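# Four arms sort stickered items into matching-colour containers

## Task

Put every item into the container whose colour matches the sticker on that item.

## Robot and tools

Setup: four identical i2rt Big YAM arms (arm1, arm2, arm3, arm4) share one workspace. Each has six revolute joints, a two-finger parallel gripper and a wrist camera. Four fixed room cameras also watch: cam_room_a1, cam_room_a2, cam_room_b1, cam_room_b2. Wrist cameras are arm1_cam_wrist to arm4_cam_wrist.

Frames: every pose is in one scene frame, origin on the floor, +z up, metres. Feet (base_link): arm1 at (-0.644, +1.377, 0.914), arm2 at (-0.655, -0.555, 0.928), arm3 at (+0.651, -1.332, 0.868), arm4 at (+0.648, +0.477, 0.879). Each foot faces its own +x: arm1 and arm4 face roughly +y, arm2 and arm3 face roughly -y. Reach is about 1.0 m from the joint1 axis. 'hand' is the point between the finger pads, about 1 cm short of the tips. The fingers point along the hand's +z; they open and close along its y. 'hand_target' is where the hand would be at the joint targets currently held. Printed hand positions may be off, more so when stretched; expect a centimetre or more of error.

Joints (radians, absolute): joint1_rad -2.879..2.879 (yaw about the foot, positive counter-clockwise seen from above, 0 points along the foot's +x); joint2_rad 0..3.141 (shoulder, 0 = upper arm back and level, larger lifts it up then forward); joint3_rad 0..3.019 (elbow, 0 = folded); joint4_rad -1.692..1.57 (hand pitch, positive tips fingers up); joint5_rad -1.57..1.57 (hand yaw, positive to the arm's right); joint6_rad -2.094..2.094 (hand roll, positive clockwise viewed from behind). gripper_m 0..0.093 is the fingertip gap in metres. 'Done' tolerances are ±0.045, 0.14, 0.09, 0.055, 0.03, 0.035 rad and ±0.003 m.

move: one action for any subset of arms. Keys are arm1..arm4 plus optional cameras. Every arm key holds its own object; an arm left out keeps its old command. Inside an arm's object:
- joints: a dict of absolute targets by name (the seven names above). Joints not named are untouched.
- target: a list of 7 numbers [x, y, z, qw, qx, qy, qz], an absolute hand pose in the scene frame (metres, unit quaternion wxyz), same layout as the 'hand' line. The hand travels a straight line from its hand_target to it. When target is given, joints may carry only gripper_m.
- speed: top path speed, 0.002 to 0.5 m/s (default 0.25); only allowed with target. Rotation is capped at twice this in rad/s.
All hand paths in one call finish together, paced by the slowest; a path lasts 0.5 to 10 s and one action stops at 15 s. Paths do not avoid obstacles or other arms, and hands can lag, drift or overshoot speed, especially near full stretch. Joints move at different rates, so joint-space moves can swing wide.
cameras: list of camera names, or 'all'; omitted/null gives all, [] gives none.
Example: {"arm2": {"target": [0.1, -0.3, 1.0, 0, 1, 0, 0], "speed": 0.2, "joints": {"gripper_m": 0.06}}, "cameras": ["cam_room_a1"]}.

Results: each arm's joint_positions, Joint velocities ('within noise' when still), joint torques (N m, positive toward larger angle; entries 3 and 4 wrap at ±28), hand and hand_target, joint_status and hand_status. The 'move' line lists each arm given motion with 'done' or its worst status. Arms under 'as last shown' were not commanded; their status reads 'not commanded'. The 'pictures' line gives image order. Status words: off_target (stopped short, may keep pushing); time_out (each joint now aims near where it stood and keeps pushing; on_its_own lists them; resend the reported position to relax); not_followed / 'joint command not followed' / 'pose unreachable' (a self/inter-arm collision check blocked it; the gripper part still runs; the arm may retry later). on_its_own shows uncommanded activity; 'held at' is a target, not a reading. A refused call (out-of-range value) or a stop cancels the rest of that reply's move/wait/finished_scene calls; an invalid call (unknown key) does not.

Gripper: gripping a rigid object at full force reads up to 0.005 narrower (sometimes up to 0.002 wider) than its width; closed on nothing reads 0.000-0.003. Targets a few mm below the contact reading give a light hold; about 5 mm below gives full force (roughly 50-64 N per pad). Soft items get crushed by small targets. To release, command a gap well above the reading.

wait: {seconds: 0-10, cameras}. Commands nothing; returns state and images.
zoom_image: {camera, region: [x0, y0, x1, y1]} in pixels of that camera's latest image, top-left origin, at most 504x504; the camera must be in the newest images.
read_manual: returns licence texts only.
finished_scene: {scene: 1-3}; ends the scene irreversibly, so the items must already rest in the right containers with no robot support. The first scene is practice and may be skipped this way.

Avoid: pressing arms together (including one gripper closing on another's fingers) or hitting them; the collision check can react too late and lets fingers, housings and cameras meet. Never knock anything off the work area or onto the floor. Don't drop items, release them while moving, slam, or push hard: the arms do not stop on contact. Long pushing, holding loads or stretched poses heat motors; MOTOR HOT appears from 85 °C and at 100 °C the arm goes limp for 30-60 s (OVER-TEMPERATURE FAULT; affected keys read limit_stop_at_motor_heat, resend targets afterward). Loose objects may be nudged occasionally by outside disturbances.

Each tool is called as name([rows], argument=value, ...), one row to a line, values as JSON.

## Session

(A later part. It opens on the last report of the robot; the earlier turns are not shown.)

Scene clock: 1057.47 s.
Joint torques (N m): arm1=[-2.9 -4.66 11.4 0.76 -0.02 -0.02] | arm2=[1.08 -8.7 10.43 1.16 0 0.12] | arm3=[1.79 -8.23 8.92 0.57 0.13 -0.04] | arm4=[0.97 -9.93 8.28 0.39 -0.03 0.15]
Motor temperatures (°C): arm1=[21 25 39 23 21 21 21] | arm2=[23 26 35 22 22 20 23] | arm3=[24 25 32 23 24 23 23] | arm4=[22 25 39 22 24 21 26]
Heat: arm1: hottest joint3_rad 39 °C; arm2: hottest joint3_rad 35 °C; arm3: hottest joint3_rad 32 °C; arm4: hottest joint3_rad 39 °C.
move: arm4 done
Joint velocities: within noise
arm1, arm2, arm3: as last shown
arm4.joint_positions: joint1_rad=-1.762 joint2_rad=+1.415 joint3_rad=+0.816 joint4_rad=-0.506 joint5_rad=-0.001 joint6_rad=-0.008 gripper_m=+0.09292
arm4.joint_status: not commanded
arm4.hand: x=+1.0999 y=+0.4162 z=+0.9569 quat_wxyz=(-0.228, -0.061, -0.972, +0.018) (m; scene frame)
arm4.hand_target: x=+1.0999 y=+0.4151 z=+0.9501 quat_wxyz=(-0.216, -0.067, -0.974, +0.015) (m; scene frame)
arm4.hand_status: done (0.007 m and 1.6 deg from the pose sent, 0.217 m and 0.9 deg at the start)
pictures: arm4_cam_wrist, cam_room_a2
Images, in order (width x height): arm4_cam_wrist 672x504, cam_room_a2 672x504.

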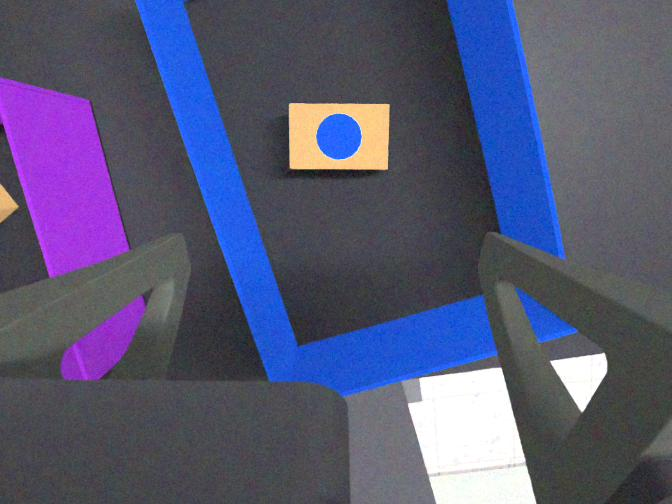

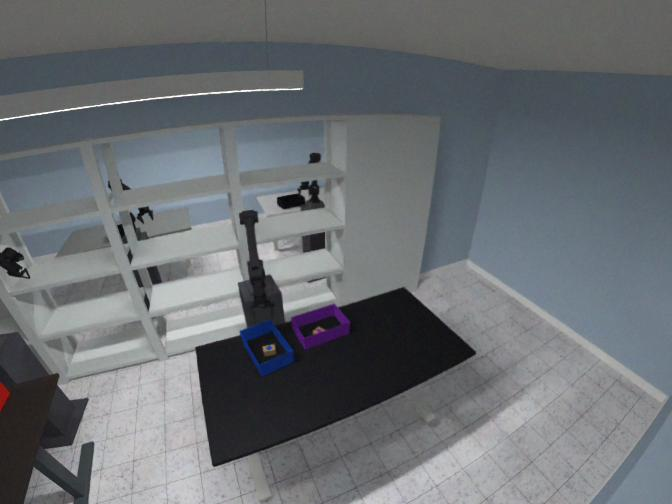

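move(arm1={"joints": {"joint2_rad": 0.866, "joint3_rad": 1.16, "joint4_rad": -1.428}}, arm2={"joints": {"joint2_rad": 0.866, "joint3_rad": 1.16, "joint4_rad": -1.428}}, arm3={"joints": {"joint2_rad": 0.866, "joint3_rad": 1.16, "joint4_rad": -1.428}}, arm4={"joints": {"joint2_rad": 0.866, "joint3_rad": 1.16, "joint4_rad": -1.428}}, cameras=[])

move(arm1={"joints": {"joint1_rad": 1.5, "joint5_rad": 0, "joint6_rad": 0}}, arm2={"joints": {"joint1_rad": -1.69, "joint5_rad": 0, "joint6_rad": 0}}, arm3={"joints": {"joint1_rad": 1.69, "joint5_rad": 0, "joint6_rad": 0}}, arm4={"joints": {"joint1_rad": -1.62, "joint5_rad": 0, "joint6_rad": 0}}, cameras=[])

move(arm1={"joints": {"joint2_rad": 1.314, "joint3_rad": 1.557, "joint4_rad": -1.227}}, arm2={"joints": {"joint2_rad": 1.314, "joint3_rad": 1.557, "joint4_rad": -1.227}}, arm3={"joints": {"joint2_rad": 1.314, "joint3_rad": 1.557, "joint4_rad": -1.227}}, arm4={"joints": {"joint2_rad": 1.314, "joint3_rad": 1.557, "joint4_rad": -1.227}})

Scene clock: 1147.50 s.
Joint torques (N m): arm1=[-2.2 -1.32 12.22 0.79 -0.04 -0.08] | arm2=[1.03 -4.07 12.46 1.09 0 0.12] | arm3=[1.85 -3.96 11.95 0.46 0.12 -0.03] | arm4=[0.56 -3.6 8.83 0.34 -0.03 0.12]
Motor temperatures (°C): arm1=[21 25 40 23 21 21 21] | arm2=[23 25 35 22 22 20 23] | arm3=[24 25 31 23 24 23 23] | arm4=[22 24 38 22 24 21 25]
Heat: arm1: hottest joint3_rad 40 °C; arm2: hottest joint3_rad 35 °C; arm3: hottest joint3_rad 31 °C; arm4: hottest joint3_rad 38 °C.
move: arm1 done; arm2 done; arm3 done; arm4 done
Joint velocities: within noise
arm1.joint_positions: joint1_rad=-2.250 joint2_rad=+0.865 joint3_rad=+1.142 joint4_rad=-1.417 joint5_rad=-0.008 joint6_rad=+0.002 gripper_m=+0.09294
arm1.joint_status: all done
arm1.hand: x=-0.3937 y=+1.2065 z=+1.2535 quat_wxyz=(-0.198, -0.293, -0.933, +0.061) (m; scene frame)
arm1.hand_target: x=-0.3950 y=+1.2048 z=+1.2605 quat_wxyz=(-0.200, -0.294, -0.933, +0.063) (m; scene frame)
arm1.hand_status: not commanded
arm2.joint_positions: joint1_rad=+2.122 joint2_rad=+0.860 joint3_rad=+1.148 joint4_rad=-1.415 joint5_rad=+0.002 joint6_rad=-0.005 gripper_m=+0.09292
arm2.joint_status: all done
arm2.hand: x=-0.4212 y=-0.3723 z=+1.2775 quat_wxyz=(-0.210, +0.322, -0.921, -0.072) (m; scene frame)
arm2.hand_target: x=-0.4223 y=-0.3716 z=+1.2801 quat_wxyz=(-0.206, +0.321, -0.921, -0.072) (m; scene frame)
arm2.hand_status: not commanded
arm3.joint_positions: joint1_rad=-1.948 joint2_rad=+0.865 joint3_rad=+1.124 joint4_rad=-1.422 joint5_rad=+0.015 joint6_rad=+0.008 gripper_m=+0.09297
arm3.joint_status: all done
arm3.hand: x=+0.3931 y=-1.1837 z=+1.2000 quat_wxyz=(+0.050, -0.948, +0.248, +0.192) (m; scene frame)
arm3.hand_target: x=+0.3894 y=-1.1837 z=+1.2161 quat_wxyz=(+0.053, -0.946, +0.244, +0.206) (m; scene frame)
arm3.hand_status: not commanded
arm4.joint_positions: joint1_rad=-1.762 joint2_rad=+0.862 joint3_rad=+1.161 joint4_rad=-1.417 joint5_rad=-0.001 joint6_rad=-0.008 gripper_m=+0.09292
arm4.joint_status: all done
arm4.hand: x=+0.9463 y=+0.4381 z=+1.2315 quat_wxyz=(-0.222, -0.061, -0.973, +0.017) (m; scene frame)
arm4.hand_target: x=+0.9446 y=+0.4378 z=+1.2288 quat_wxyz=(-0.214, -0.067, -0.974, +0.015) (m; scene frame)
arm4.hand_status: not commanded
pictures: none
No camera images: "cameras" was empty.

Scene clock: 1150.10 s.
Joint torques (N m): arm1=[-1.32 -1.38 12.37 0.73 0.09 0] | arm2=[0.5 -4.95 12.46 1.07 -0.11 0.11] | arm3=[1.73 -4.78 11.97 0.51 0.08 -0.11] | arm4=[0.85 -2.96 8.72 0.46 0.13 0.11]
Motor temperatures (°C): arm1=[21 25 40 23 21 21 21] | arm2=[23 25 35 22 22 20 23] | arm3=[24 25 32 23 24 23 23] | arm4=[22 24 38 22 24 21 25]
Heat: arm1: hottest joint3_rad 40 °C; arm2: hottest joint3_rad 35 °C; arm3: hottest joint3_rad 32 °C; arm4: hottest joint3_rad 38 °C.
move: arm1 done; arm2 done; arm3 done; arm4 done
Joint velocities: within noise
arm1.joint_positions: joint1_rad=+1.495 joint2_rad=+0.872 joint3_rad=+1.142 joint4_rad=-1.417 joint5_rad=-0.002 joint6_rad=+0.002 gripper_m=+0.09300
arm1.joint_status: all done
arm1.hand: x=-0.9377 y=+1.3787 z=+1.2605 quat_wxyz=(-0.001, +0.976, -0.004, -0.218) (m; scene frame)
arm1.hand_target: x=-0.9359 y=+1.3774 z=+1.2695 quat_wxyz=(-0.001, +0.975, -0.001, -0.224) (m; scene frame)
arm1.hand_status: not commanded
arm2.joint_positions: joint1_rad=-1.687 joint2_rad=+0.868 joint3_rad=+1.148 joint4_rad=-1.415 joint5_rad=+0.002 joint6_rad=-0.005 gripper_m=+0.09299
arm2.joint_status: all done
arm2.hand: x=-0.9555 y=-0.5557 z=+1.2737 quat_wxyz=(+0.003, -0.976, -0.003, +0.216) (m; scene frame)
arm2.hand_target: x=-0.9535 y=-0.5553 z=+1.2786 quat_wxyz=(+0.002, -0.976, +0.001, +0.216) (m; scene frame)
arm2.hand_status: not commanded
arm3.joint_positions: joint1_rad=+1.682 joint2_rad=+0.873 joint3_rad=+1.124 joint4_rad=-1.422 joint5_rad=-0.001 joint6_rad=+0.006 gripper_m=+0.09303
arm3.joint_status: all done
arm3.hand: x=+0.9468 y=-1.3302 z=+1.2005 quat_wxyz=(-0.199, -0.006, -0.980, +0.006) (m; scene frame)
arm3.hand_target: x=+0.9483 y=-1.3277 z=+1.2187 quat_wxyz=(-0.217, +0.001, -0.976, +0.007) (m; scene frame)
arm3.hand_status: not commanded
arm4.joint_positions: joint1_rad=-1.619 joint2_rad=+0.862 joint3_rad=+1.161 joint4_rad=-1.417 joint5_rad=-0.001 joint6_rad=-0.008 gripper_m=+0.09292
arm4.joint_status: all done
arm4.hand: x=+0.9489 y=+0.4807 z=+1.2313 quat_wxyz=(-0.222, +0.008, -0.975, +0.001) (m; scene frame)
arm4.hand_target: x=+0.9473 y=+0.4802 z=+1.2286 quat_wxyz=(-0.214, +0.004, -0.977, +0.001) (m; scene frame)
arm4.hand_status: not commanded
pictures: none
No camera images: "cameras" was empty.

Scene clock: 1151.43 s.
Joint torques (N m): arm1=[-1.26 -9.41 16.9 1.73 0.08 0] | arm2=[0.56 -12.45 16.94 2.07 -0.12 0.11] | arm3=[1.73 -13.33 13.86 1.28 0.08 -0.1] | arm4=[0.62 -11.93 13 1.22 0.14 0.11]
Motor temperatures (°C): arm1=[21 25 40 23 21 21 21] | arm2=[23 25 35 22 22 20 23] | arm3=[24 25 32 23 24 23 23] | arm4=[22 24 38 22 24 21 25]
Heat: arm1: hottest joint3_rad 40 °C; arm2: hottest joint3_rad 35 °C; arm3: hottest joint3_rad 32 °C; arm4: hottest joint3_rad 38 °C.
move: arm1 done; arm2 done; arm3 done; arm4 done
Joint velocities: within noise
arm1.joint_positions: joint1_rad=+1.495 joint2_rad=+1.327 joint3_rad=+1.495 joint4_rad=-1.239 joint5_rad=-0.002 joint6_rad=+0.002 gripper_m=+0.09300
arm1.joint_status: all done
arm1.hand: x=-1.1287 y=+1.3800 z=+1.2842 quat_wxyz=(-0.001, +0.967, -0.004, -0.255) (m; scene frame)
arm1.hand_target: x=-1.1356 y=+1.3777 z=+1.3231 quat_wxyz=(-0.002, +0.955, -0.001, -0.297) (m; scene frame)
arm1.hand_status: not commanded
arm2.joint_positions: joint1_rad=-1.687 joint2_rad=+1.311 joint3_rad=+1.496 joint4_rad=-1.235 joint5_rad=+0.002 joint6_rad=-0.005 gripper_m=+0.09299
arm2.joint_status: all done
arm2.hand: x=-1.1438 y=-0.5559 z=+1.2981 quat_wxyz=(+0.003, -0.967, -0.003, +0.256) (m; scene frame)
arm2.hand_target: x=-1.1540 y=-0.5550 z=+1.3282 quat_wxyz=(+0.002, -0.958, +0.001, +0.288) (m; scene frame)
arm2.hand_status: not commanded
arm3.joint_positions: joint1_rad=+1.682 joint2_rad=+1.327 joint3_rad=+1.502 joint4_rad=-1.234 joint5_rad=-0.001 joint6_rad=+0.006 gripper_m=+0.09303
arm3.joint_status: all done
arm3.hand: x=+1.1434 y=-1.3316 z=+1.2345 quat_wxyz=(-0.254, -0.006, -0.967, +0.006) (m; scene frame)
arm3.hand_target: x=+1.1487 y=-1.3273 z=+1.2692 quat_wxyz=(-0.290, +0.001, -0.957, +0.007) (m; scene frame)
arm3.hand_status: not commanded
arm4.joint_positions: joint1_rad=-1.619 joint2_rad=+1.315 joint3_rad=+1.503 joint4_rad=-1.235 joint5_rad=-0.001 joint6_rad=-0.008 gripper_m=+0.09292
arm4.joint_status: all done
arm4.hand: x=+1.1398 y=+0.4822 z=+1.2494 quat_wxyz=(-0.257, +0.008, -0.966, +0.001) (m; scene frame)
arm4.hand_target: x=+1.1481 y=+0.4818 z=+1.2779 quat_wxyz=(-0.287, +0.004, -0.958, +0.001) (m; scene frame)
arm4.hand_status: not commanded
pictures: arm1_cam_wrist, arm2_cam_wrist, arm3_cam_wrist, arm4_cam_wrist, cam_room_a1, cam_room_a2, cam_room_b1, cam_room_b2
Images, in order (width x height): arm1_cam_wrist 672x504, arm2_cam_wrist 672x504, arm3_cam_wrist 672x504, arm4_cam_wrist 672x504, cam_room_a1 672x504, cam_room_a2 672x504, cam_room_b1 672x504, cam_room_b2 672x504.

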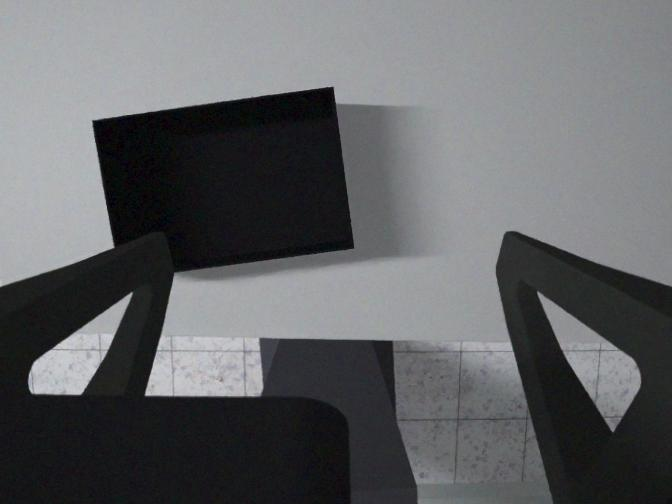

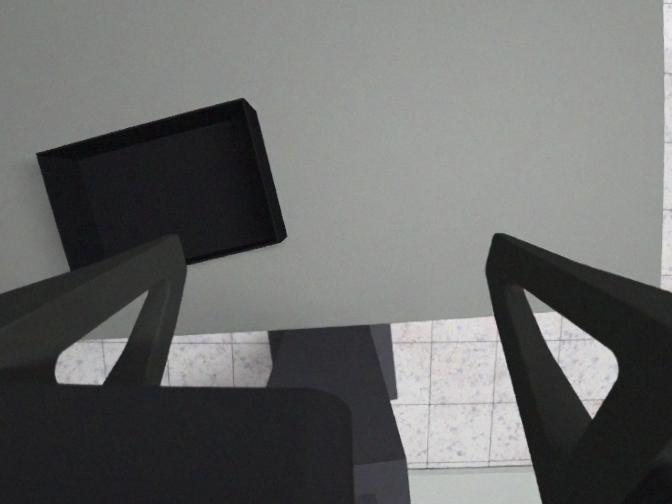

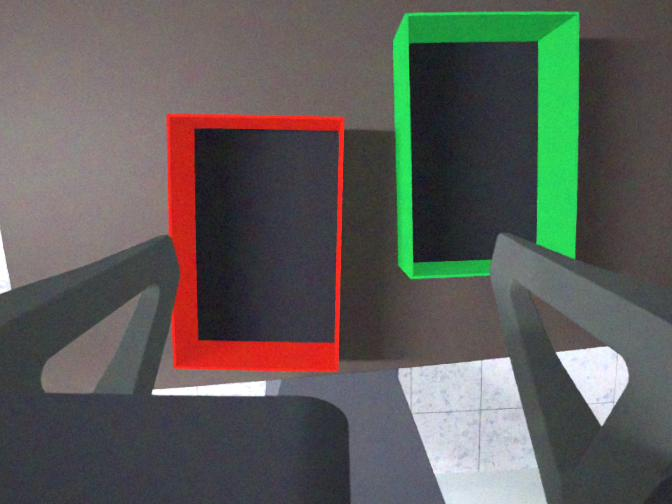

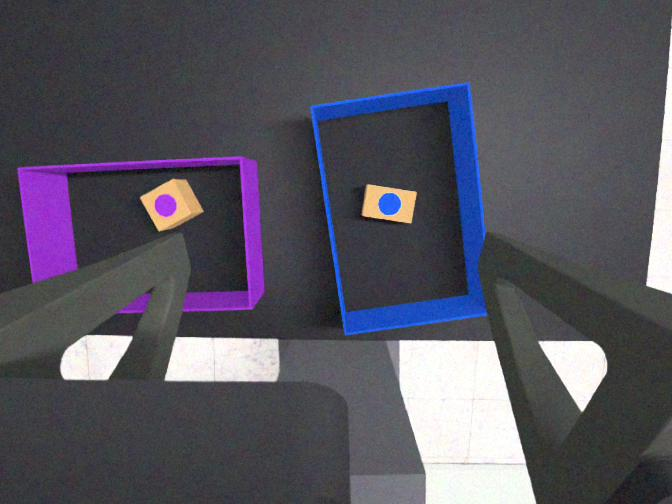

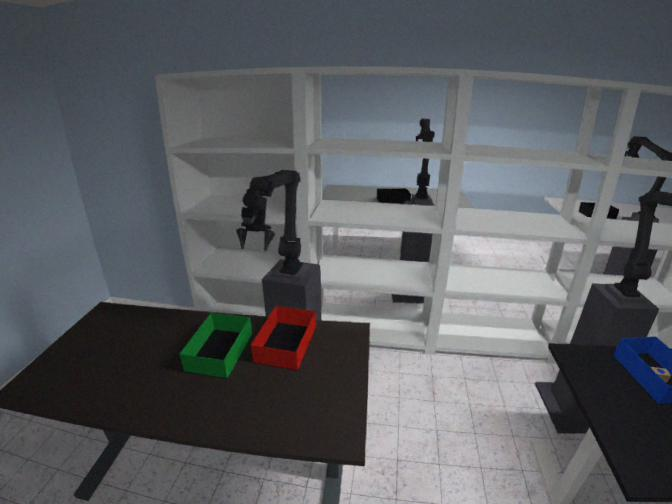

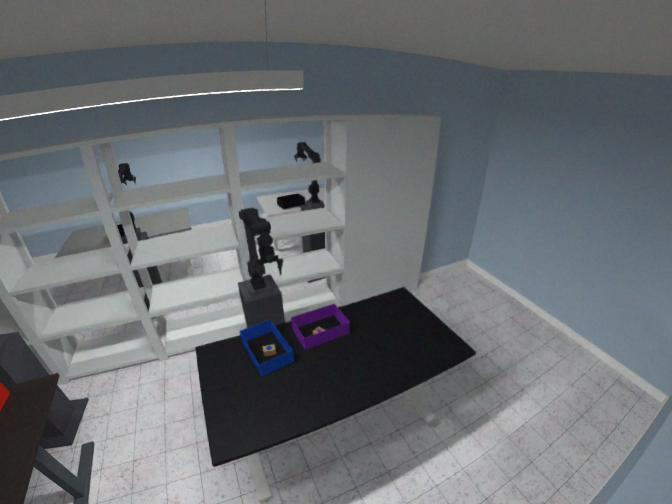

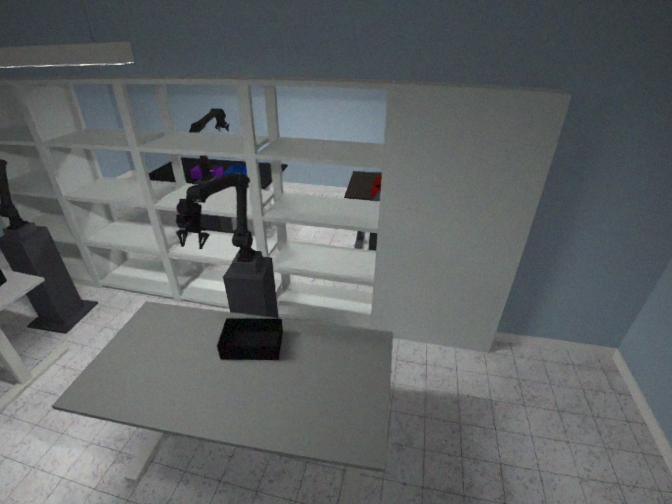

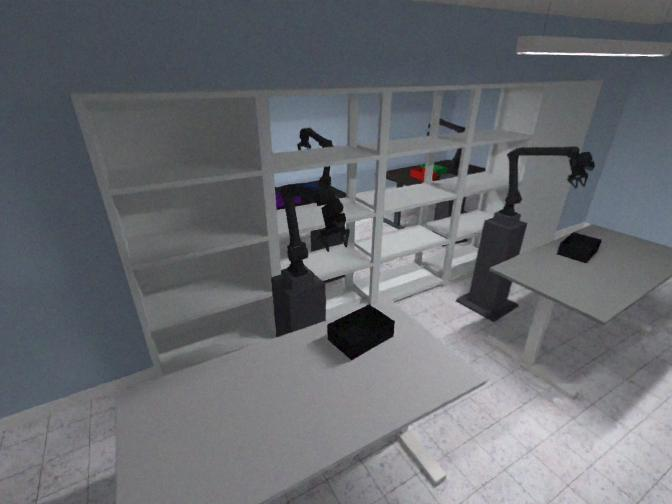

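move(arm1={"joints": {"joint1_rad": 1.75}}, arm2={"joints": {"joint1_rad": -1.44}}, arm3={"joints": {"joint1_rad": 1.84}}, arm4={"joints": {"joint1_rad": -1.37}}, cameras=["arm1_cam_wrist", "arm2_cam_wrist", "arm3_cam_wrist", "arm4_cam_wrist"])

Scene clock: 1178.10 s.
Joint torques (N m): arm1=[-2.96 -9.29 16.9 1.66 0.1 0.02] | arm2=[0.15 -12.4 16.92 2.09 0 0.11] | arm3=[0.5 -13.27 13.86 1.21 0.06 -0.1] | arm4=[0.32 -12.75 12.97 0.98 0.11 0.09]
Motor temperatures (°C): arm1=[21 25 43 23 21 21 21] | arm2=[23 26 38 22 22 20 23] | arm3=[24 25 32 23 24 23 23] | arm4=[22 24 43 22 24 21 25]
Heat: arm1: hottest joint3_rad 43 °C; arm2: hottest joint3_rad 38 °C; arm3: hottest joint3_rad 32 °C; arm4: hottest joint3_rad 43 °C.
move: arm1 done; arm2 done; arm3 done; arm4 done
Joint velocities: within noise
arm1.joint_positions: joint1_rad=+1.760 joint2_rad=+1.327 joint3_rad=+1.495 joint4_rad=-1.239 joint5_rad=-0.002 joint6_rad=+0.002 gripper_m=+0.09300
arm1.joint_status: all done
arm1.hand: x=-1.1125 y=+1.2513 z=+1.2836 quat_wxyz=(+0.031, +0.959, +0.124, -0.253) (m; scene frame)
arm1.hand_target: x=-1.1205 y=+1.2544 z=+1.3225 quat_wxyz=(+0.034, +0.948, +0.119, -0.294) (m; scene frame)
arm1.hand_status: not commanded
arm2.joint_positions: joint1_rad=-1.432 joint2_rad=+1.311 joint3_rad=+1.496 joint4_rad=-1.235 joint5_rad=+0.000 joint6_rad=-0.005 gripper_m=+0.09299
arm2.joint_status: all done
arm2.hand: x=-1.1281 y=-0.6794 z=+1.2977 quat_wxyz=(-0.031, -0.958, -0.126, +0.254) (m; scene frame)
arm2.hand_target: x=-1.1389 y=-0.6784 z=+1.3279 quat_wxyz=(-0.034, -0.950, -0.119, +0.286) (m; scene frame)
arm2.hand_status: not commanded
arm3.joint_positions: joint1_rad=+1.847 joint2_rad=+1.327 joint3_rad=+1.502 joint4_rad=-1.234 joint5_rad=-0.001 joint6_rad=+0.006 gripper_m=+0.09303
arm3.joint_status: all done
arm3.hand: x=+1.1375 y=-1.2504 z=+1.2334 quat_wxyz=(-0.252, +0.074, -0.965, -0.014) (m; scene frame)
arm3.hand_target: x=+1.1433 y=-1.2530 z=+1.2682 quat_wxyz=(-0.288, +0.073, -0.955, -0.015) (m; scene frame)
arm3.hand_status: not commanded
arm4.joint_positions: joint1_rad=-1.362 joint2_rad=+1.315 joint3_rad=+1.503 joint4_rad=-1.235 joint5_rad=-0.001 joint6_rad=-0.008 gripper_m=+0.09292
arm4.joint_status: all done
arm4.hand: x=+1.1228 y=+0.6067 z=+1.2490 quat_wxyz=(-0.254, +0.132, -0.958, -0.032) (m; scene frame)
arm4.hand_target: x=+1.1318 y=+0.6052 z=+1.2776 quat_wxyz=(-0.284, +0.123, -0.950, -0.036) (m; scene frame)
arm4.hand_status: not commanded
pictures: arm1_cam_wrist, arm2_cam_wrist, arm3_cam_wrist, arm4_cam_wrist
Images, in order (width x height): arm1_cam_wrist 672x504, arm2_cam_wrist 672x504, arm3_cam_wrist 672x504, arm4_cam_wrist 672x504.

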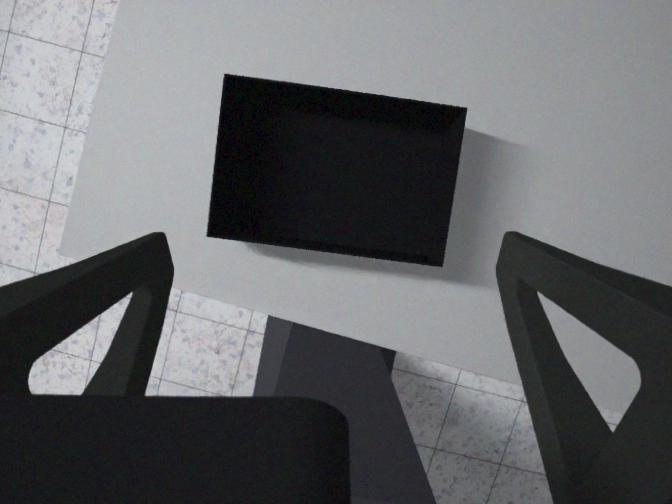

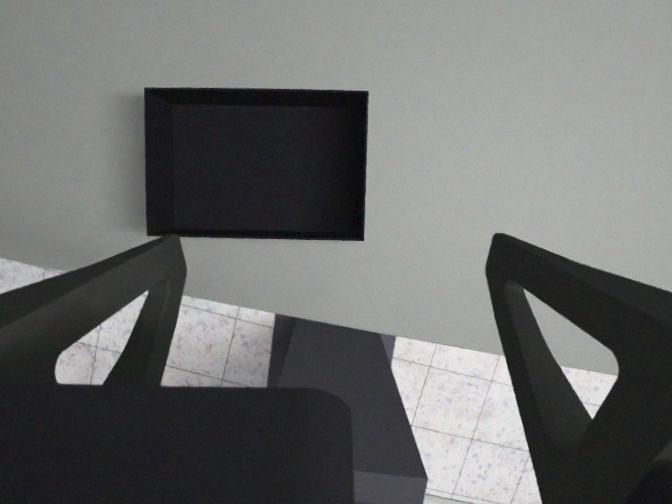

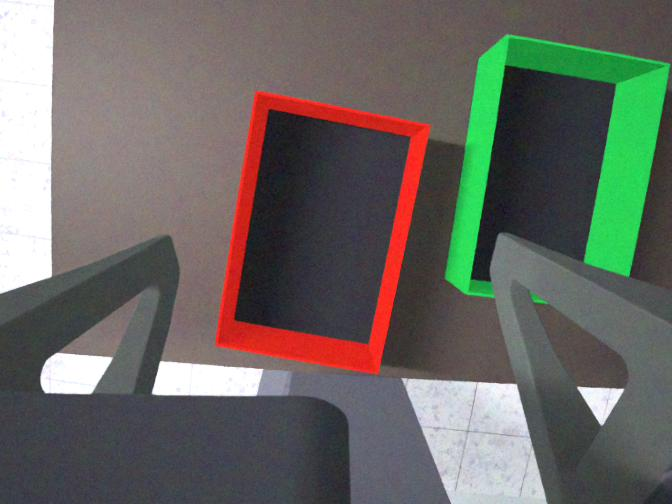

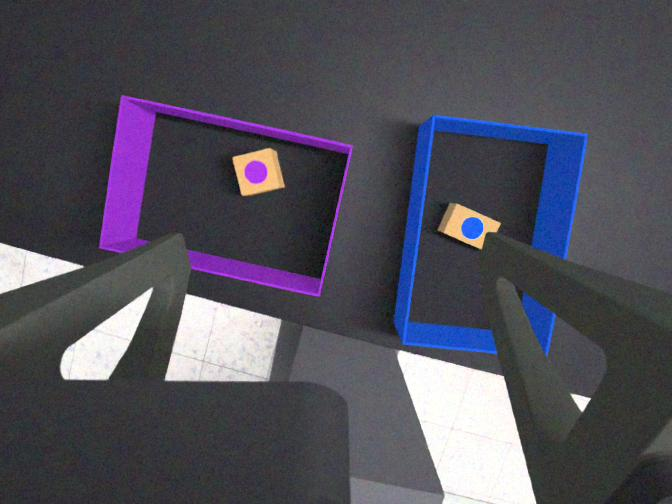

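move(arm4={"target": [1.15, 0.734, 0.87, 0.2104, -0.2283, 0.9493, 0.0506], "speed": 0.4}, arm1={"joints": {"joint1_rad": 1.5, "joint2_rad": 0.866, "joint3_rad": 1.16, "joint4_rad": -1.428}}, cameras=["arm4_cam_wrist"])

Scene clock: 1287.70 s.
Joint torques (N m): arm1=[-1.49 -0.03 10.86 0.84 -0.05 0.02] | arm2=[0.15 -12.34 16.92 2.11 0 0.11] | arm3=[0.73 -13.22 13.87 1.21 0.07 -0.1] | arm4=[1.08 -17.61 7.51 1.25 -0.01 0.1]
Motor temperatures (°C): arm1=[21 25 47 23 21 21 21] | arm2=[23 26 43 22 22 20 23] | arm3=[24 26 36 23 24 23 23] | arm4=[22 24 50 22 24 21 25]
Heat: arm1: hottest joint3_rad 47 °C; arm2: hottest joint3_rad 43 °C; arm3: hottest joint3_rad 36 °C; arm4: hottest joint3_rad 50 °C.
move: arm1 done; arm4 off_target
Joint velocities: within noise
arm1.joint_positions: joint1_rad=+1.495 joint2_rad=+0.859 joint3_rad=+1.157 joint4_rad=-1.422 joint5_rad=+0.002 joint6_rad=+0.002 gripper_m=+0.09300
arm1.joint_status: all done
arm1.hand: x=-0.9355 y=+1.3793 z=+1.2707 quat_wxyz=(-0.003, +0.973, -0.005, -0.229) (m; scene frame)
arm1.hand_target: x=-0.9360 y=+1.3775 z=+1.2694 quat_wxyz=(-0.002, +0.975, -0.001, -0.224) (m; scene frame)
arm1.hand_status: not commanded
arm2, arm3: as last shown
arm4.joint_positions: joint1_rad=-1.156 joint2_rad=+1.826 joint3_rad=+1.049 joint4_rad=-0.382 joint5_rad=+0.002 joint6_rad=-0.005 gripper_m=+0.09292
arm4.joint_status: not commanded
arm4.hand: x=+1.1416 y=+0.7283 z=+0.8627 quat_wxyz=(-0.197, +0.231, -0.952, -0.045) (m; scene frame)
arm4.hand_target: x=+1.1499 y=+0.7339 z=+0.8702 quat_wxyz=(-0.210, +0.228, -0.949, -0.051) (m; scene frame)
arm4.hand_status: off_target (0.013 m and 1.7 deg from the pose sent, 0.401 m and 12.4 deg at the start)
pictures: arm4_cam_wrist
Images, in order (width x height): arm4_cam_wrist 672x504.

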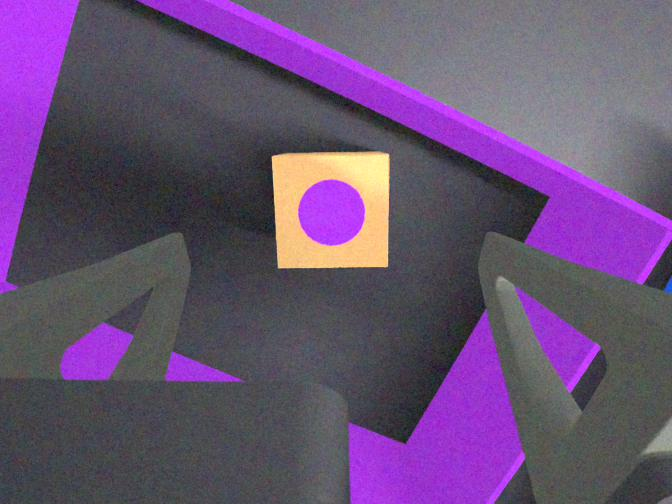

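move(arm4={"target": [1.154, 0.737, 0.752, 0.2104, -0.2283, 0.9493, 0.0506], "speed": 0.2}, cameras=["arm4_cam_wrist"])

move(arm4={"joints": {"gripper_m": 0.043}}, cameras=["arm4_cam_wrist"])

Scene clock: 1295.80 s.
Joint torques (N m): arm1=[-0.79 -0.15 10.97 0.84 -0.04 0.05] | arm2=[0.21 -12.28 16.9 2.09 0.01 0.11] | arm3=[0.62 -13.33 13.86 1.21 0.08 -0.1] | arm4=[0.73 -18.14 5.57 1.2 0.03 0.13]
Motor temperatures (°C): arm1=[21 25 45 23 21 21 21] | arm2=[23 26 43 22 22 20 23] | arm3=[24 26 36 23 24 23 23] | arm4=[22 24 48 22 24 21 25]
Heat: arm1: hottest joint3_rad 45 °C; arm2: hottest joint3_rad 43 °C; arm3: hottest joint3_rad 36 °C; arm4: hottest joint3_rad 48 °C.
move: arm4 done
Joint velocities: within noise
arm1, arm2, arm3: as last shown
arm4.joint_positions: joint1_rad=-1.156 joint2_rad=+2.077 joint3_rad=+1.047 joint4_rad=-0.113 joint5_rad=+0.002 joint6_rad=-0.005 gripper_m=+0.09292
arm4.joint_status: not commanded
arm4.hand: x=+1.1493 y=+0.7320 z=+0.7530 quat_wxyz=(-0.204, +0.231, -0.950, -0.047) (m; scene frame)
arm4.hand_target: x=+1.1539 y=+0.7369 z=+0.7521 quat_wxyz=(-0.210, +0.228, -0.949, -0.051) (m; scene frame)
arm4.hand_status: done (0.007 m and 1.0 deg from the pose sent, 0.112 m and 1.8 deg at the start)
pictures: arm4_cam_wrist
Images, in order (width x height): arm4_cam_wrist 672x504.

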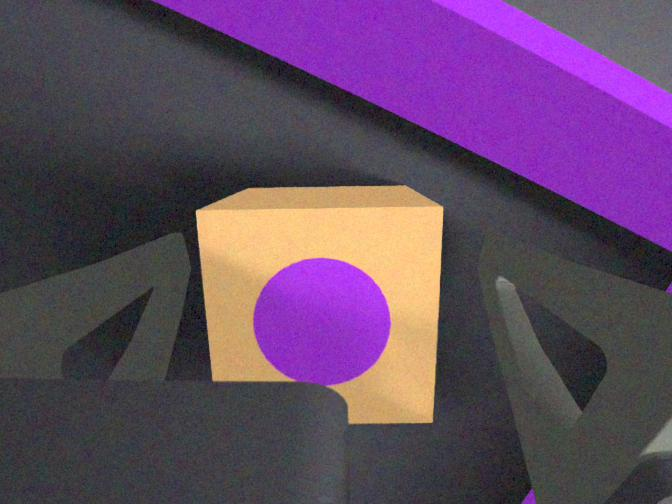

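Scene clock: 1296.40 s.
Joint torques (N m): arm1=[-1.55 -0.09 11 0.83 0.01 0.01] | arm2=[0.09 -12.34 16.91 2.09 0.01 0.11] | arm3=[0.79 -13.39 13.83 1.22 0.06 -0.11] | arm4=[1.14 -18.08 5.67 1.1 0.07 0.14]
Motor temperatures (°C): arm1=[21 25 45 23 21 21 21] | arm2=[23 26 43 22 22 20 23] | arm3=[24 26 36 23 24 23 23] | arm4=[22 24 47 22 24 21 25]
Heat: arm1: hottest joint3_rad 45 °C; arm2: hottest joint3_rad 43 °C; arm3: hottest joint3_rad 36 °C; arm4: hottest joint3_rad 47 °C.
move: arm4 off_target
Joint velocities: within noise
arm1, arm2, arm3: as last shown
arm4.joint_positions: joint1_rad=-1.156 joint2_rad=+2.077 joint3_rad=+1.047 joint4_rad=-0.112 joint5_rad=+0.002 joint6_rad=-0.005 gripper_m=+0.05352
arm4.joint_status: gripper_m off_target (ended at +0.05355, target +0.04300)
arm4.hand: x=+1.1495 y=+0.7322 z=+0.7531 quat_wxyz=(-0.204, +0.231, -0.950, -0.047) (m; scene frame)
arm4.hand_target: x=+1.1539 y=+0.7369 z=+0.7521 quat_wxyz=(-0.210, +0.228, -0.949, -0.051) (m; scene frame)
arm4.hand_status: not commanded
pictures: arm4_cam_wrist
Images, in order (width x height): arm4_cam_wrist 672x504.

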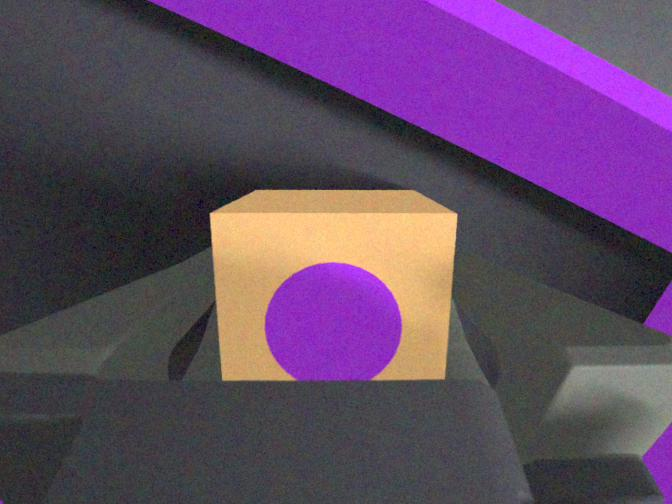

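move(arm4={"target": [1.09, 0.704, 1.0, 0.2104, -0.2283, 0.9493, 0.0506], "speed": 0.4}, cameras=[])

move(arm4={"joints": {"joint1_rad": 0.884, "joint2_rad": 0.866, "joint3_rad": 1.16, "joint4_rad": -1.428, "joint5_rad": 0, "joint6_rad": 0}}, arm1={"joints": {"joint1_rad": -2.25}}, cameras=[])

move(arm4={"target": [0.0542, 0.9101, 1.07, 0.0671, -0.9282, 0.3026, 0.2057], "speed": 0.45}, cameras=["cam_room_a2"])

move(arm4={"target": [-0.0024, 0.9514, 1.012, 0.0671, -0.9282, 0.3026, 0.2057], "speed": 0.2}, cameras=["arm4_cam_wrist"])

Scene clock: 1306.80 s.
Joint torques (N m): arm1=[-1.44 0.03 10.91 0.98 -0.06 0.01] | arm2=[0.15 -12.34 16.92 2.09 0 0.11] | arm3=[0.56 -13.45 13.86 1.24 0.06 -0.11] | arm4=[0.73 -11.63 11.07 0.4 0.01 0.15]
Motor temperatures (°C): arm1=[21 25 44 23 21 21 21] | arm2=[23 26 43 22 22 20 23] | arm3=[24 26 36 23 24 23 23] | arm4=[22 24 44 22 24 21 25]
Heat: arm1: hottest joint3_rad 44 °C; arm2: hottest joint3_rad 43 °C; arm3: hottest joint3_rad 36 °C; arm4: hottest joint3_rad 44 °C.
move: arm4 off_target
Joint velocities: within noise
arm1, arm2, arm3: as last shown
arm4.joint_positions: joint1_rad=-1.156 joint2_rad=+1.444 joint3_rad=+0.963 joint4_rad=-0.662 joint5_rad=+0.002 joint6_rad=-0.005 gripper_m=+0.05352
arm4.joint_status: not commanded
arm4.hand: x=+1.0781 y=+0.6960 z=+0.9905 quat_wxyz=(-0.204, +0.231, -0.950, -0.047) (m; scene frame)
arm4.hand_target: x=+1.0896 y=+0.7037 z=+1.0001 quat_wxyz=(-0.211, +0.228, -0.949, -0.051) (m; scene frame)
arm4.hand_status: off_target (0.017 m and 0.9 deg from the pose sent, 0.256 m and 0.9 deg at the start)
pictures: none
No camera images: "cameras" was empty.

Scene clock: 1309.37 s.
Joint torques (N m): arm1=[-2.49 -1.61 10.86 0.96 -0.01 0.05] | arm2=[0.15 -12.22 16.95 2.11 0.01 0.11] | arm3=[0.5 -13.22 13.87 1.18 0.07 -0.11] | arm4=[0.91 -3.96 10.62 0.35 0.2 0.09]
Motor temperatures (°C): arm1=[21 25 43 23 21 21 21] | arm2=[23 26 43 22 22 20 23] | arm3=[24 26 36 23 24 23 23] | arm4=[22 25 45 22 24 21 25]
Heat: arm1: hottest joint3_rad 43 °C; arm2: hottest joint3_rad 43 °C; arm3: hottest joint3_rad 36 °C; arm4: hottest joint3_rad 45 °C.
move: arm1 done; arm4 done
Joint velocities: within noise
arm1.joint_positions: joint1_rad=-2.245 joint2_rad=+0.872 joint3_rad=+1.157 joint4_rad=-1.422 joint5_rad=+0.002 joint6_rad=+0.002 gripper_m=+0.09306
arm1.joint_status: all done
arm1.hand: x=-0.3920 y=+1.2049 z=+1.2581 quat_wxyz=(-0.198, -0.292, -0.933, +0.066) (m; scene frame)
arm1.hand_target: x=-0.3946 y=+1.2053 z=+1.2605 quat_wxyz=(-0.199, -0.293, -0.933, +0.066) (m; scene frame)
arm1.hand_status: not commanded
arm2, arm3: as last shown
arm4.joint_positions: joint1_rad=+0.881 joint2_rad=+0.864 joint3_rad=+1.135 joint4_rad=-1.418 joint5_rad=-0.003 joint6_rad=-0.005 gripper_m=+0.05354
arm4.joint_status: all done
arm4.hand: x=+0.4104 y=+0.6539 z=+1.2206 quat_wxyz=(-0.062, +0.930, -0.302, -0.202) (m; scene frame)
arm4.hand_target: x=+0.4093 y=+0.6543 z=+1.2306 quat_wxyz=(-0.065, +0.928, -0.303, -0.208) (m; scene frame)
arm4.hand_status: not commanded
pictures: none
No camera images: "cameras" was empty.

Scene clock: 1311.37 s.
Joint torques (N m): arm1=[-2.43 -1.96 11.18 1.02 -0.03 -0.01] | arm2=[0.21 -12.34 16.92 2.1 0 0.11] | arm3=[0.62 -13.27 13.83 1.24 0.07 -0.09] | arm4=[1.32 -24.23 13.09 0.21 0.2 0.11]
Motor temperatures (°C): arm1=[21 25 43 23 21 21 21] | arm2=[23 26 43 22 22 20 23] | arm3=[24 26 36 23 24 23 23] | arm4=[22 25 45 22 24 21 26]
Heat: arm1: hottest joint3_rad 43 °C; arm2: hottest joint3_rad 43 °C; arm3: hottest joint3_rad 36 °C; arm4: hottest joint3_rad 45 °C.
move: arm4 off_target
Joint velocities: within noise
arm1, arm2, arm3: as last shown
arm1.hand: x=-0.3920 y=+1.2050 z=+1.2581 quat_wxyz=(-0.198, -0.292, -0.933, +0.066) (m; scene frame)
arm4.joint_positions: joint1_rad=+0.881 joint2_rad=+2.025 joint3_rad=+1.893 joint4_rad=-1.050 joint5_rad=+0.003 joint6_rad=-0.005 gripper_m=+0.05354
arm4.joint_status: not commanded
arm4.hand: x=+0.0681 y=+0.9053 z=+1.0438 quat_wxyz=(-0.060, +0.933, -0.304, -0.185) (m; scene frame)
arm4.hand_target: x=+0.0553 y=+0.9093 z=+1.0700 quat_wxyz=(-0.067, +0.928, -0.303, -0.206) (m; scene frame)
arm4.hand_status: off_target (0.030 m and 2.6 deg from the pose sent, 0.464 m and 0.7 deg at the start)
pictures: cam_room_a2
Images, in order (width x height): cam_room_a2 672x504.

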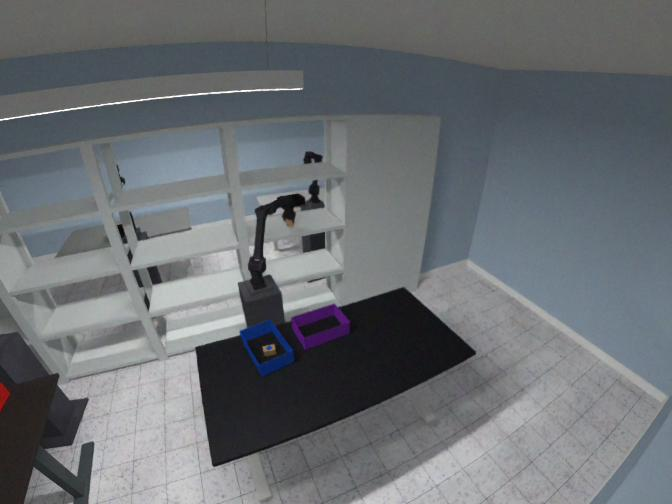

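Scene clock: 1312.50 s.
Joint torques (N m): arm1=[-2.08 -1.85 11.19 0.72 -0.04 -0.03] | arm2=[0.15 -12.34 16.94 2.11 0.01 0.11] | arm3=[0.5 -13.22 13.82 1.24 0.07 -0.1] | arm4=[1.32 -23.12 12.57 0.18 0.19 0.11]
Motor temperatures (°C): arm1=[21 25 43 23 21 21 21] | arm2=[23 26 43 22 22 20 23] | arm3=[24 26 36 23 24 23 23] | arm4=[22 25 45 22 24 21 26]
Heat: arm1: hottest joint3_rad 43 °C; arm2: hottest joint3_rad 43 °C; arm3: hottest joint3_rad 36 °C; arm4: hottest joint3_rad 45 °C.
move: arm4 off_target
Joint velocities: within noise
arm1, arm2, arm3: as last shown
arm4.joint_positions: joint1_rad=+0.881 joint2_rad=+2.227 joint3_rad=+2.170 joint4_rad=-1.066 joint5_rad=+0.004 joint6_rad=-0.005 gripper_m=+0.05354
arm4.joint_status: not commanded
arm4.hand: x=+0.0089 y=+0.9489 z=+1.0261 quat_wxyz=(-0.069, +0.927, -0.302, -0.212) (m; scene frame)
arm4.hand_target: x=-0.0015 y=+0.9508 z=+1.0120 quat_wxyz=(-0.067, +0.928, -0.303, -0.207) (m; scene frame)
arm4.hand_status: off_target (0.018 m and 0.8 deg from the pose sent, 0.090 m and 2.6 deg at the start)
pictures: arm4_cam_wrist
Images, in order (width x height): arm4_cam_wrist 672x504.

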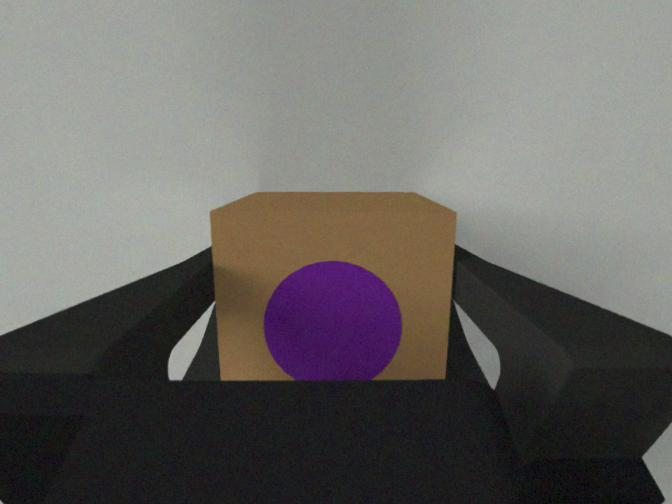

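move(arm4={"joints": {"gripper_m": 0.093}}, cameras=["arm4_cam_wrist"])

move(arm4={"target": [0.3087, 0.7245, 1.13, 0.0671, -0.9282, 0.3026, 0.2057], "speed": 0.45}, arm1={"target": [-0.0456, 0.9589, 1.085, 0.2064, 0.2932, 0.9313, -0.065], "speed": 0.45}, cameras=["arm1_cam_wrist"])

Scene clock: 1320.00 s.
Joint torques (N m): arm1=[-2.26 -2.2 10.89 0.75 -0.02 0.03] | arm2=[0.09 -12.34 16.92 2.09 0 0.11] | arm3=[0.67 -13.27 13.86 1.25 0.07 -0.11] | arm4=[1.2 -24.18 12.66 0.24 0.13 0.11]
Motor temperatures (°C): arm1=[21 25 42 23 21 21 21] | arm2=[23 26 44 22 22 20 23] | arm3=[24 26 36 23 24 23 23] | arm4=[22 25 44 22 24 21 26]
Heat: arm1: hottest joint3_rad 42 °C; arm2: hottest joint3_rad 44 °C; arm3: hottest joint3_rad 36 °C; arm4: hottest joint3_rad 44 °C.
move: arm4 done
Joint velocities: within noise
arm1: as last shown
arm2.joint_positions: joint1_rad=-1.432 joint2_rad=+1.311 joint3_rad=+1.496 joint4_rad=-1.235 joint5_rad=+0.000 joint6_rad=-0.005 gripper_m=+0.09299
arm2.joint_status: not commanded
arm2.hand: x=-1.1281 y=-0.6794 z=+1.2977 quat_wxyz=(-0.031, -0.958, -0.126, +0.254) (m; scene frame)
arm2.hand_target: x=-1.1389 y=-0.6784 z=+1.3279 quat_wxyz=(-0.034, -0.950, -0.119, +0.286) (m; scene frame)
arm2.hand_status: not commanded
arm3.joint_positions: joint1_rad=+1.847 joint2_rad=+1.327 joint3_rad=+1.502 joint4_rad=-1.234 joint5_rad=-0.001 joint6_rad=+0.006 gripper_m=+0.09303
arm3.joint_status: not commanded
arm3.hand: x=+1.1375 y=-1.2504 z=+1.2334 quat_wxyz=(-0.252, +0.074, -0.965, -0.014) (m; scene frame)
arm3.hand_target: x=+1.1433 y=-1.2530 z=+1.2682 quat_wxyz=(-0.288, +0.073, -0.955, -0.015) (m; scene frame)
arm3.hand_status: not commanded
arm4.joint_positions: joint1_rad=+0.881 joint2_rad=+2.236 joint3_rad=+2.170 joint4_rad=-1.068 joint5_rad=+0.004 joint6_rad=-0.005 gripper_m=+0.09291
arm4.joint_status: all done
arm4.hand: x=+0.0091 y=+0.9486 z=+1.0188 quat_wxyz=(-0.068, +0.928, -0.303, -0.206) (m; scene frame)
arm4.hand_target: x=-0.0015 y=+0.9508 z=+1.0119 quat_wxyz=(-0.067, +0.928, -0.303, -0.207) (m; scene frame)
arm4.hand_status: not commanded
pictures: arm4_cam_wrist
Images, in order (width x height): arm4_cam_wrist 672x504.

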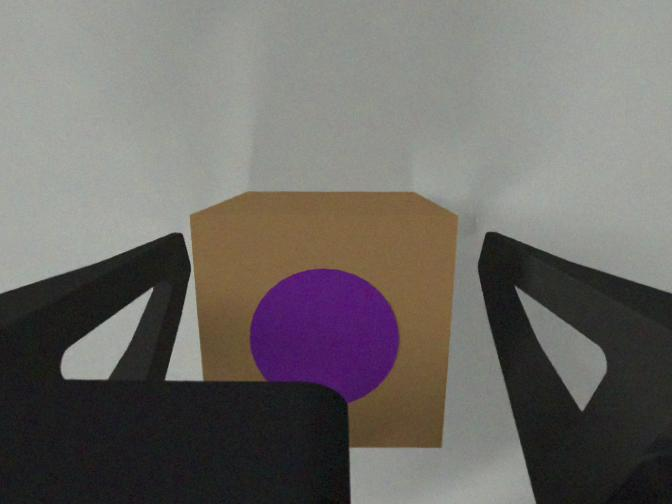

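Scene clock: 1321.93 s.
Joint torques (N m): arm1=[-2.43 -20.72 16.44 0.54 -0.02 0.02] | arm2=[0.03 -12.34 16.92 2.09 0 0.11] | arm3=[0.67 -13.22 13.85 1.21 0.07 -0.1] | arm4=[1.55 -7.3 8.69 0.35 0.18 0.18]
Motor temperatures (°C): arm1=[21 25 43 23 21 21 21] | arm2=[23 26 44 22 22 20 23] | arm3=[24 26 36 23 24 23 23] | arm4=[22 25 44 22 24 21 26]
Heat: arm1: hottest joint3_rad 43 °C; arm2: hottest joint3_rad 44 °C; arm3: hottest joint3_rad 36 °C; arm4: hottest joint3_rad 44 °C.
move: arm1 off_target; arm4 off_target
Joint velocities: within noise
arm1.joint_positions: joint1_rad=-2.245 joint2_rad=+2.009 joint3_rad=+1.811 joint4_rad=-0.990 joint5_rad=-0.005 joint6_rad=+0.002 gripper_m=+0.09306
arm1.joint_status: not commanded
arm1.hand: x=-0.0573 y=+0.9730 z=+1.0452 quat_wxyz=(-0.175, -0.293, -0.938, +0.055) (m; scene frame)
arm1.hand_target: x=-0.0475 y=+0.9600 z=+1.0852 quat_wxyz=(-0.207, -0.293, -0.931, +0.065) (m; scene frame)
arm1.hand_status: off_target (0.044 m and 3.9 deg from the pose sent, 0.459 m and 1.0 deg at the start)
arm2, arm3: as last shown
arm4.joint_positions: joint1_rad=+0.883 joint2_rad=+1.151 joint3_rad=+1.088 joint4_rad=-1.041 joint5_rad=+0.006 joint6_rad=-0.009 gripper_m=+0.09291
arm4.joint_status: not commanded
arm4.hand: x=+0.3098 y=+0.7282 z=+1.1405 quat_wxyz=(-0.073, +0.925, -0.299, -0.221) (m; scene frame)
arm4.hand_target: x=+0.3089 y=+0.7245 z=+1.1302 quat_wxyz=(-0.067, +0.928, -0.302, -0.206) (m; scene frame)
arm4.hand_status: off_target (0.011 m and 1.9 deg from the pose sent, 0.390 m and 0.1 deg at the start)
pictures: arm1_cam_wrist
Images, in order (width x height): arm1_cam_wrist 672x504.

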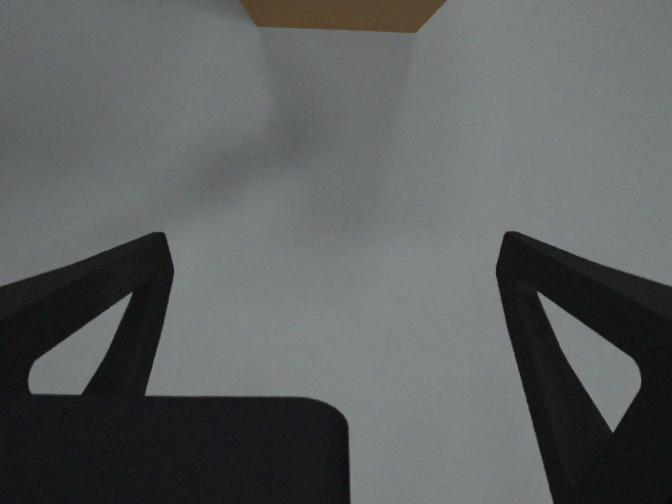

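move(arm1={"target": [0.0118, 0.9188, 1.042, 0.2064, 0.2932, 0.9313, -0.065], "speed": 0.2}, arm2={"joints": {"joint2_rad": 0.866, "joint3_rad": 1.16, "joint4_rad": -1.428}}, arm3={"joints": {"joint2_rad": 0.866, "joint3_rad": 1.16, "joint4_rad": -1.428}}, cameras=["arm1_cam_wrist"])

Scene clock: 1354.30 s.
Joint torques (N m): arm1=[-2.61 -21.66 16.53 0.55 -0.03 0] | arm2=[0.21 -3.31 10.13 1.32 0 0.12] | arm3=[0.62 -3.25 8.72 0.77 0.07 -0.11] | arm4=[1.67 -7.41 8.81 0.39 0.19 0.2]
Motor temperatures (°C): arm1=[21 28 48 23 21 21 21] | arm2=[23 26 44 22 22 20 23] | arm3=[24 26 36 23 24 23 23] | arm4=[22 25 43 22 24 21 25]
Heat: arm1: hottest joint3_rad 48 °C; arm2: hottest joint3_rad 44 °C; arm3: hottest joint3_rad 36 °C; arm4: hottest joint3_rad 43 °C.
move: arm1 off_target; arm2 done; arm3 done
Joint velocities: within noise
arm1.joint_positions: joint1_rad=-2.245 joint2_rad=+2.238 joint3_rad=+2.098 joint4_rad=-1.039 joint5_rad=-0.005 joint6_rad=+0.002 gripper_m=+0.09306
arm1.joint_status: not commanded
arm1.hand: x=+0.0009 y=+0.9324 z=+1.0086 quat_wxyz=(-0.179, -0.293, -0.938, +0.057) (m; scene frame)
arm1.hand_target: x=+0.0101 y=+0.9198 z=+1.0423 quat_wxyz=(-0.207, -0.293, -0.931, +0.065) (m; scene frame)
arm1.hand_status: off_target (0.038 m and 3.3 deg from the pose sent, 0.088 m and 3.9 deg at the start)
arm2.joint_positions: joint1_rad=-1.432 joint2_rad=+0.852 joint3_rad=+1.175 joint4_rad=-1.420 joint5_rad=+0.000 joint6_rad=-0.005 gripper_m=+0.09299
arm2.joint_status: all done
arm2.hand: x=-0.9443 y=-0.6314 z=+1.2901 quat_wxyz=(-0.028, -0.964, -0.126, +0.232) (m; scene frame)
arm2.hand_target: x=-0.9445 y=-0.6290 z=+1.2782 quat_wxyz=(-0.025, -0.969, -0.121, +0.214) (m; scene frame)
arm2.hand_status: not commanded
arm3.joint_positions: joint1_rad=+1.847 joint2_rad=+0.860 joint3_rad=+1.164 joint4_rad=-1.426 joint5_rad=-0.001 joint6_rad=+0.006 gripper_m=+0.09303
arm3.joint_status: all done
arm3.hand: x=+0.9442 y=-1.2809 z=+1.2216 quat_wxyz=(-0.221, +0.075, -0.972, -0.012) (m; scene frame)
arm3.hand_target: x=+0.9452 y=-1.2833 z=+1.2181 quat_wxyz=(-0.216, +0.074, -0.974, -0.009) (m; scene frame)
arm3.hand_status: not commanded
arm4: as last shown
arm4.hand_target: x=+0.3089 y=+0.7245 z=+1.1302 quat_wxyz=(-0.067, +0.928, -0.303, -0.206) (m; scene frame)
pictures: arm1_cam_wrist
Images, in order (width x height): arm1_cam_wrist 672x504.

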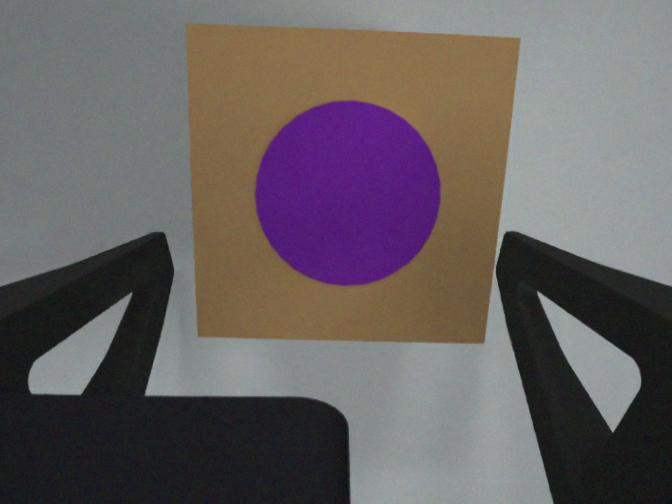

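move(arm1={"joints": {"gripper_m": 0.043}}, cameras=[])

move(arm1={"target": [-0.0456, 0.9589, 1.095, 0.2064, 0.2932, 0.9313, -0.065], "speed": 0.2}, cameras=["arm1_cam_wrist"])

move(arm1={"target": [0.0118, 0.9188, 1.03, 0.2064, 0.2932, 0.9313, -0.065], "speed": 0.15}, cameras=["arm1_cam_wrist"])

Scene clock: 1361.47 s.
Joint torques (N m): arm1=[-1.79 -22.18 16.61 0.62 -0.08 0.04] | arm2=[0.15 -3.37 10.14 1.33 0 0.12] | arm3=[0.62 -3.02 8.58 0.79 0.08 -0.1] | arm4=[1.67 -7.41 8.8 0.38 0.19 0.19]
Motor temperatures (°C): arm1=[21 28 47 23 21 21 21] | arm2=[23 26 43 22 22 20 23] | arm3=[24 26 36 23 24 23 23] | arm4=[22 24 42 22 24 21 25]
Heat: arm1: hottest joint3_rad 47 °C; arm2: hottest joint3_rad 43 °C; arm3: hottest joint3_rad 36 °C; arm4: hottest joint3_rad 42 °C.
move: arm1 off_target
Joint velocities: within noise
arm1.joint_positions: joint1_rad=-2.245 joint2_rad=+2.238 joint3_rad=+2.098 joint4_rad=-1.039 joint5_rad=-0.005 joint6_rad=+0.002 gripper_m=+0.05283
arm1.joint_status: gripper_m off_target (ended at +0.05285, target +0.04300)
arm1.hand: x=+0.0009 y=+0.9324 z=+1.0086 quat_wxyz=(-0.179, -0.293, -0.938, +0.057) (m; scene frame)
arm1.hand_target: x=+0.0101 y=+0.9198 z=+1.0423 quat_wxyz=(-0.207, -0.293, -0.931, +0.065) (m; scene frame)
arm1.hand_status: not commanded
arm2, arm3, arm4: as last shown
pictures: none
No camera images: "cameras" was empty.

Scene clock: 1362.67 s.
Joint torques (N m): arm1=[-2.37 -19.08 11.67 1.4 -0.07 0] | arm2=[0.03 -3.43 10.13 1.33 0 0.12] | arm3=[0.62 -3.08 8.62 0.75 0.07 -0.11] | arm4=[1.38 -7.59 8.84 0.35 0.14 0.18]
Motor temperatures (°C): arm1=[21 28 47 23 21 21 21] | arm2=[23 26 43 22 22 20 23] | arm3=[24 26 36 23 24 23 23] | arm4=[22 24 42 22 24 21 25]
Heat: arm1: hottest joint3_rad 47 °C; arm2: hottest joint3_rad 43 °C; arm3: hottest joint3_rad 36 °C; arm4: hottest joint3_rad 42 °C.
move: arm1 off_target
Joint velocities: within noise
arm1.joint_positions: joint1_rad=-2.245 joint2_rad=+2.002 joint3_rad=+1.896 joint4_rad=-1.039 joint5_rad=-0.006 joint6_rad=+0.002 gripper_m=+0.05282
arm1.joint_status: not commanded
arm1.hand: x=-0.0461 y=+0.9656 z=+1.0854 quat_wxyz=(-0.195, -0.292, -0.934, +0.061) (m; scene frame)
arm1.hand_target: x=-0.0458 y=+0.9589 z=+1.0951 quat_wxyz=(-0.206, -0.293, -0.931, +0.065) (m; scene frame)
arm1.hand_status: off_target (0.012 m and 1.4 deg from the pose sent, 0.102 m and 3.3 deg at the start)
arm2, arm3, arm4: as last shown
pictures: arm1_cam_wrist
Images, in order (width x height): arm1_cam_wrist 672x504.

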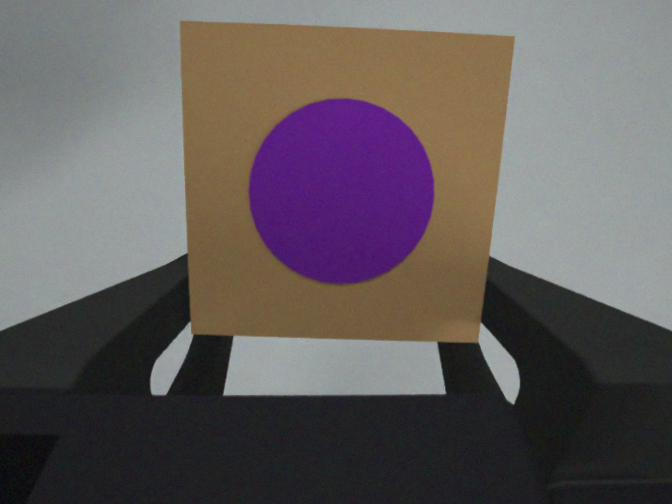

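Scene clock: 1364.00 s.
Joint torques (N m): arm1=[-2.73 -20.72 16.69 1.2 0.02 0] | arm2=[0.21 -3.37 10.14 1.36 0 0.11] | arm3=[0.73 -3.25 8.59 0.77 0.07 -0.11] | arm4=[1.2 -8 8.8 0.36 0.21 0.16]
Motor temperatures (°C): arm1=[21 28 47 23 21 21 21] | arm2=[23 26 43 22 22 20 23] | arm3=[24 26 36 23 24 23 23] | arm4=[22 24 42 22 24 21 25]
Heat: arm1: hottest joint3_rad 47 °C; arm2: hottest joint3_rad 43 °C; arm3: hottest joint3_rad 36 °C; arm4: hottest joint3_rad 42 °C.
move: arm1 off_target
Joint velocities: within noise
arm1.joint_positions: joint1_rad=-2.245 joint2_rad=+2.224 joint3_rad=+2.074 joint4_rad=-1.027 joint5_rad=-0.006 joint6_rad=+0.002 gripper_m=+0.05282
arm1.joint_status: not commanded
arm1.hand: x=-0.0024 y=+0.9348 z=+1.0087 quat_wxyz=(-0.180, -0.293, -0.937, +0.056) (m; scene frame)
arm1.hand_target: x=+0.0101 y=+0.9198 z=+1.0304 quat_wxyz=(-0.207, -0.293, -0.931, +0.065) (m; scene frame)
arm1.hand_status: off_target (0.030 m and 3.3 deg from the pose sent, 0.093 m and 1.5 deg at the start)
arm2, arm3, arm4: as last shown
pictures: arm1_cam_wrist
Images, in order (width x height): arm1_cam_wrist 672x504.

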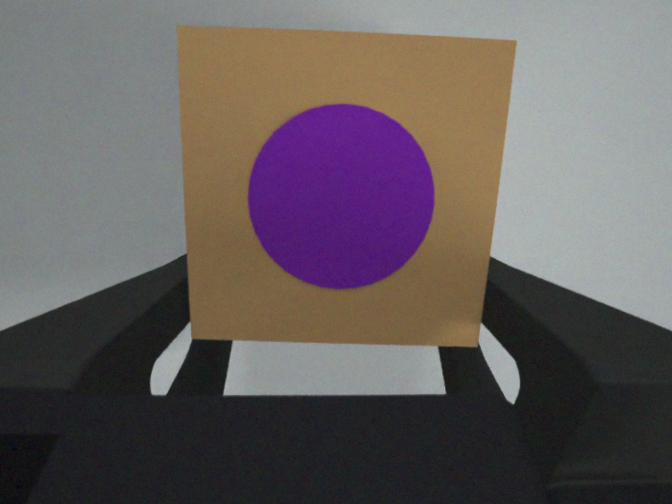

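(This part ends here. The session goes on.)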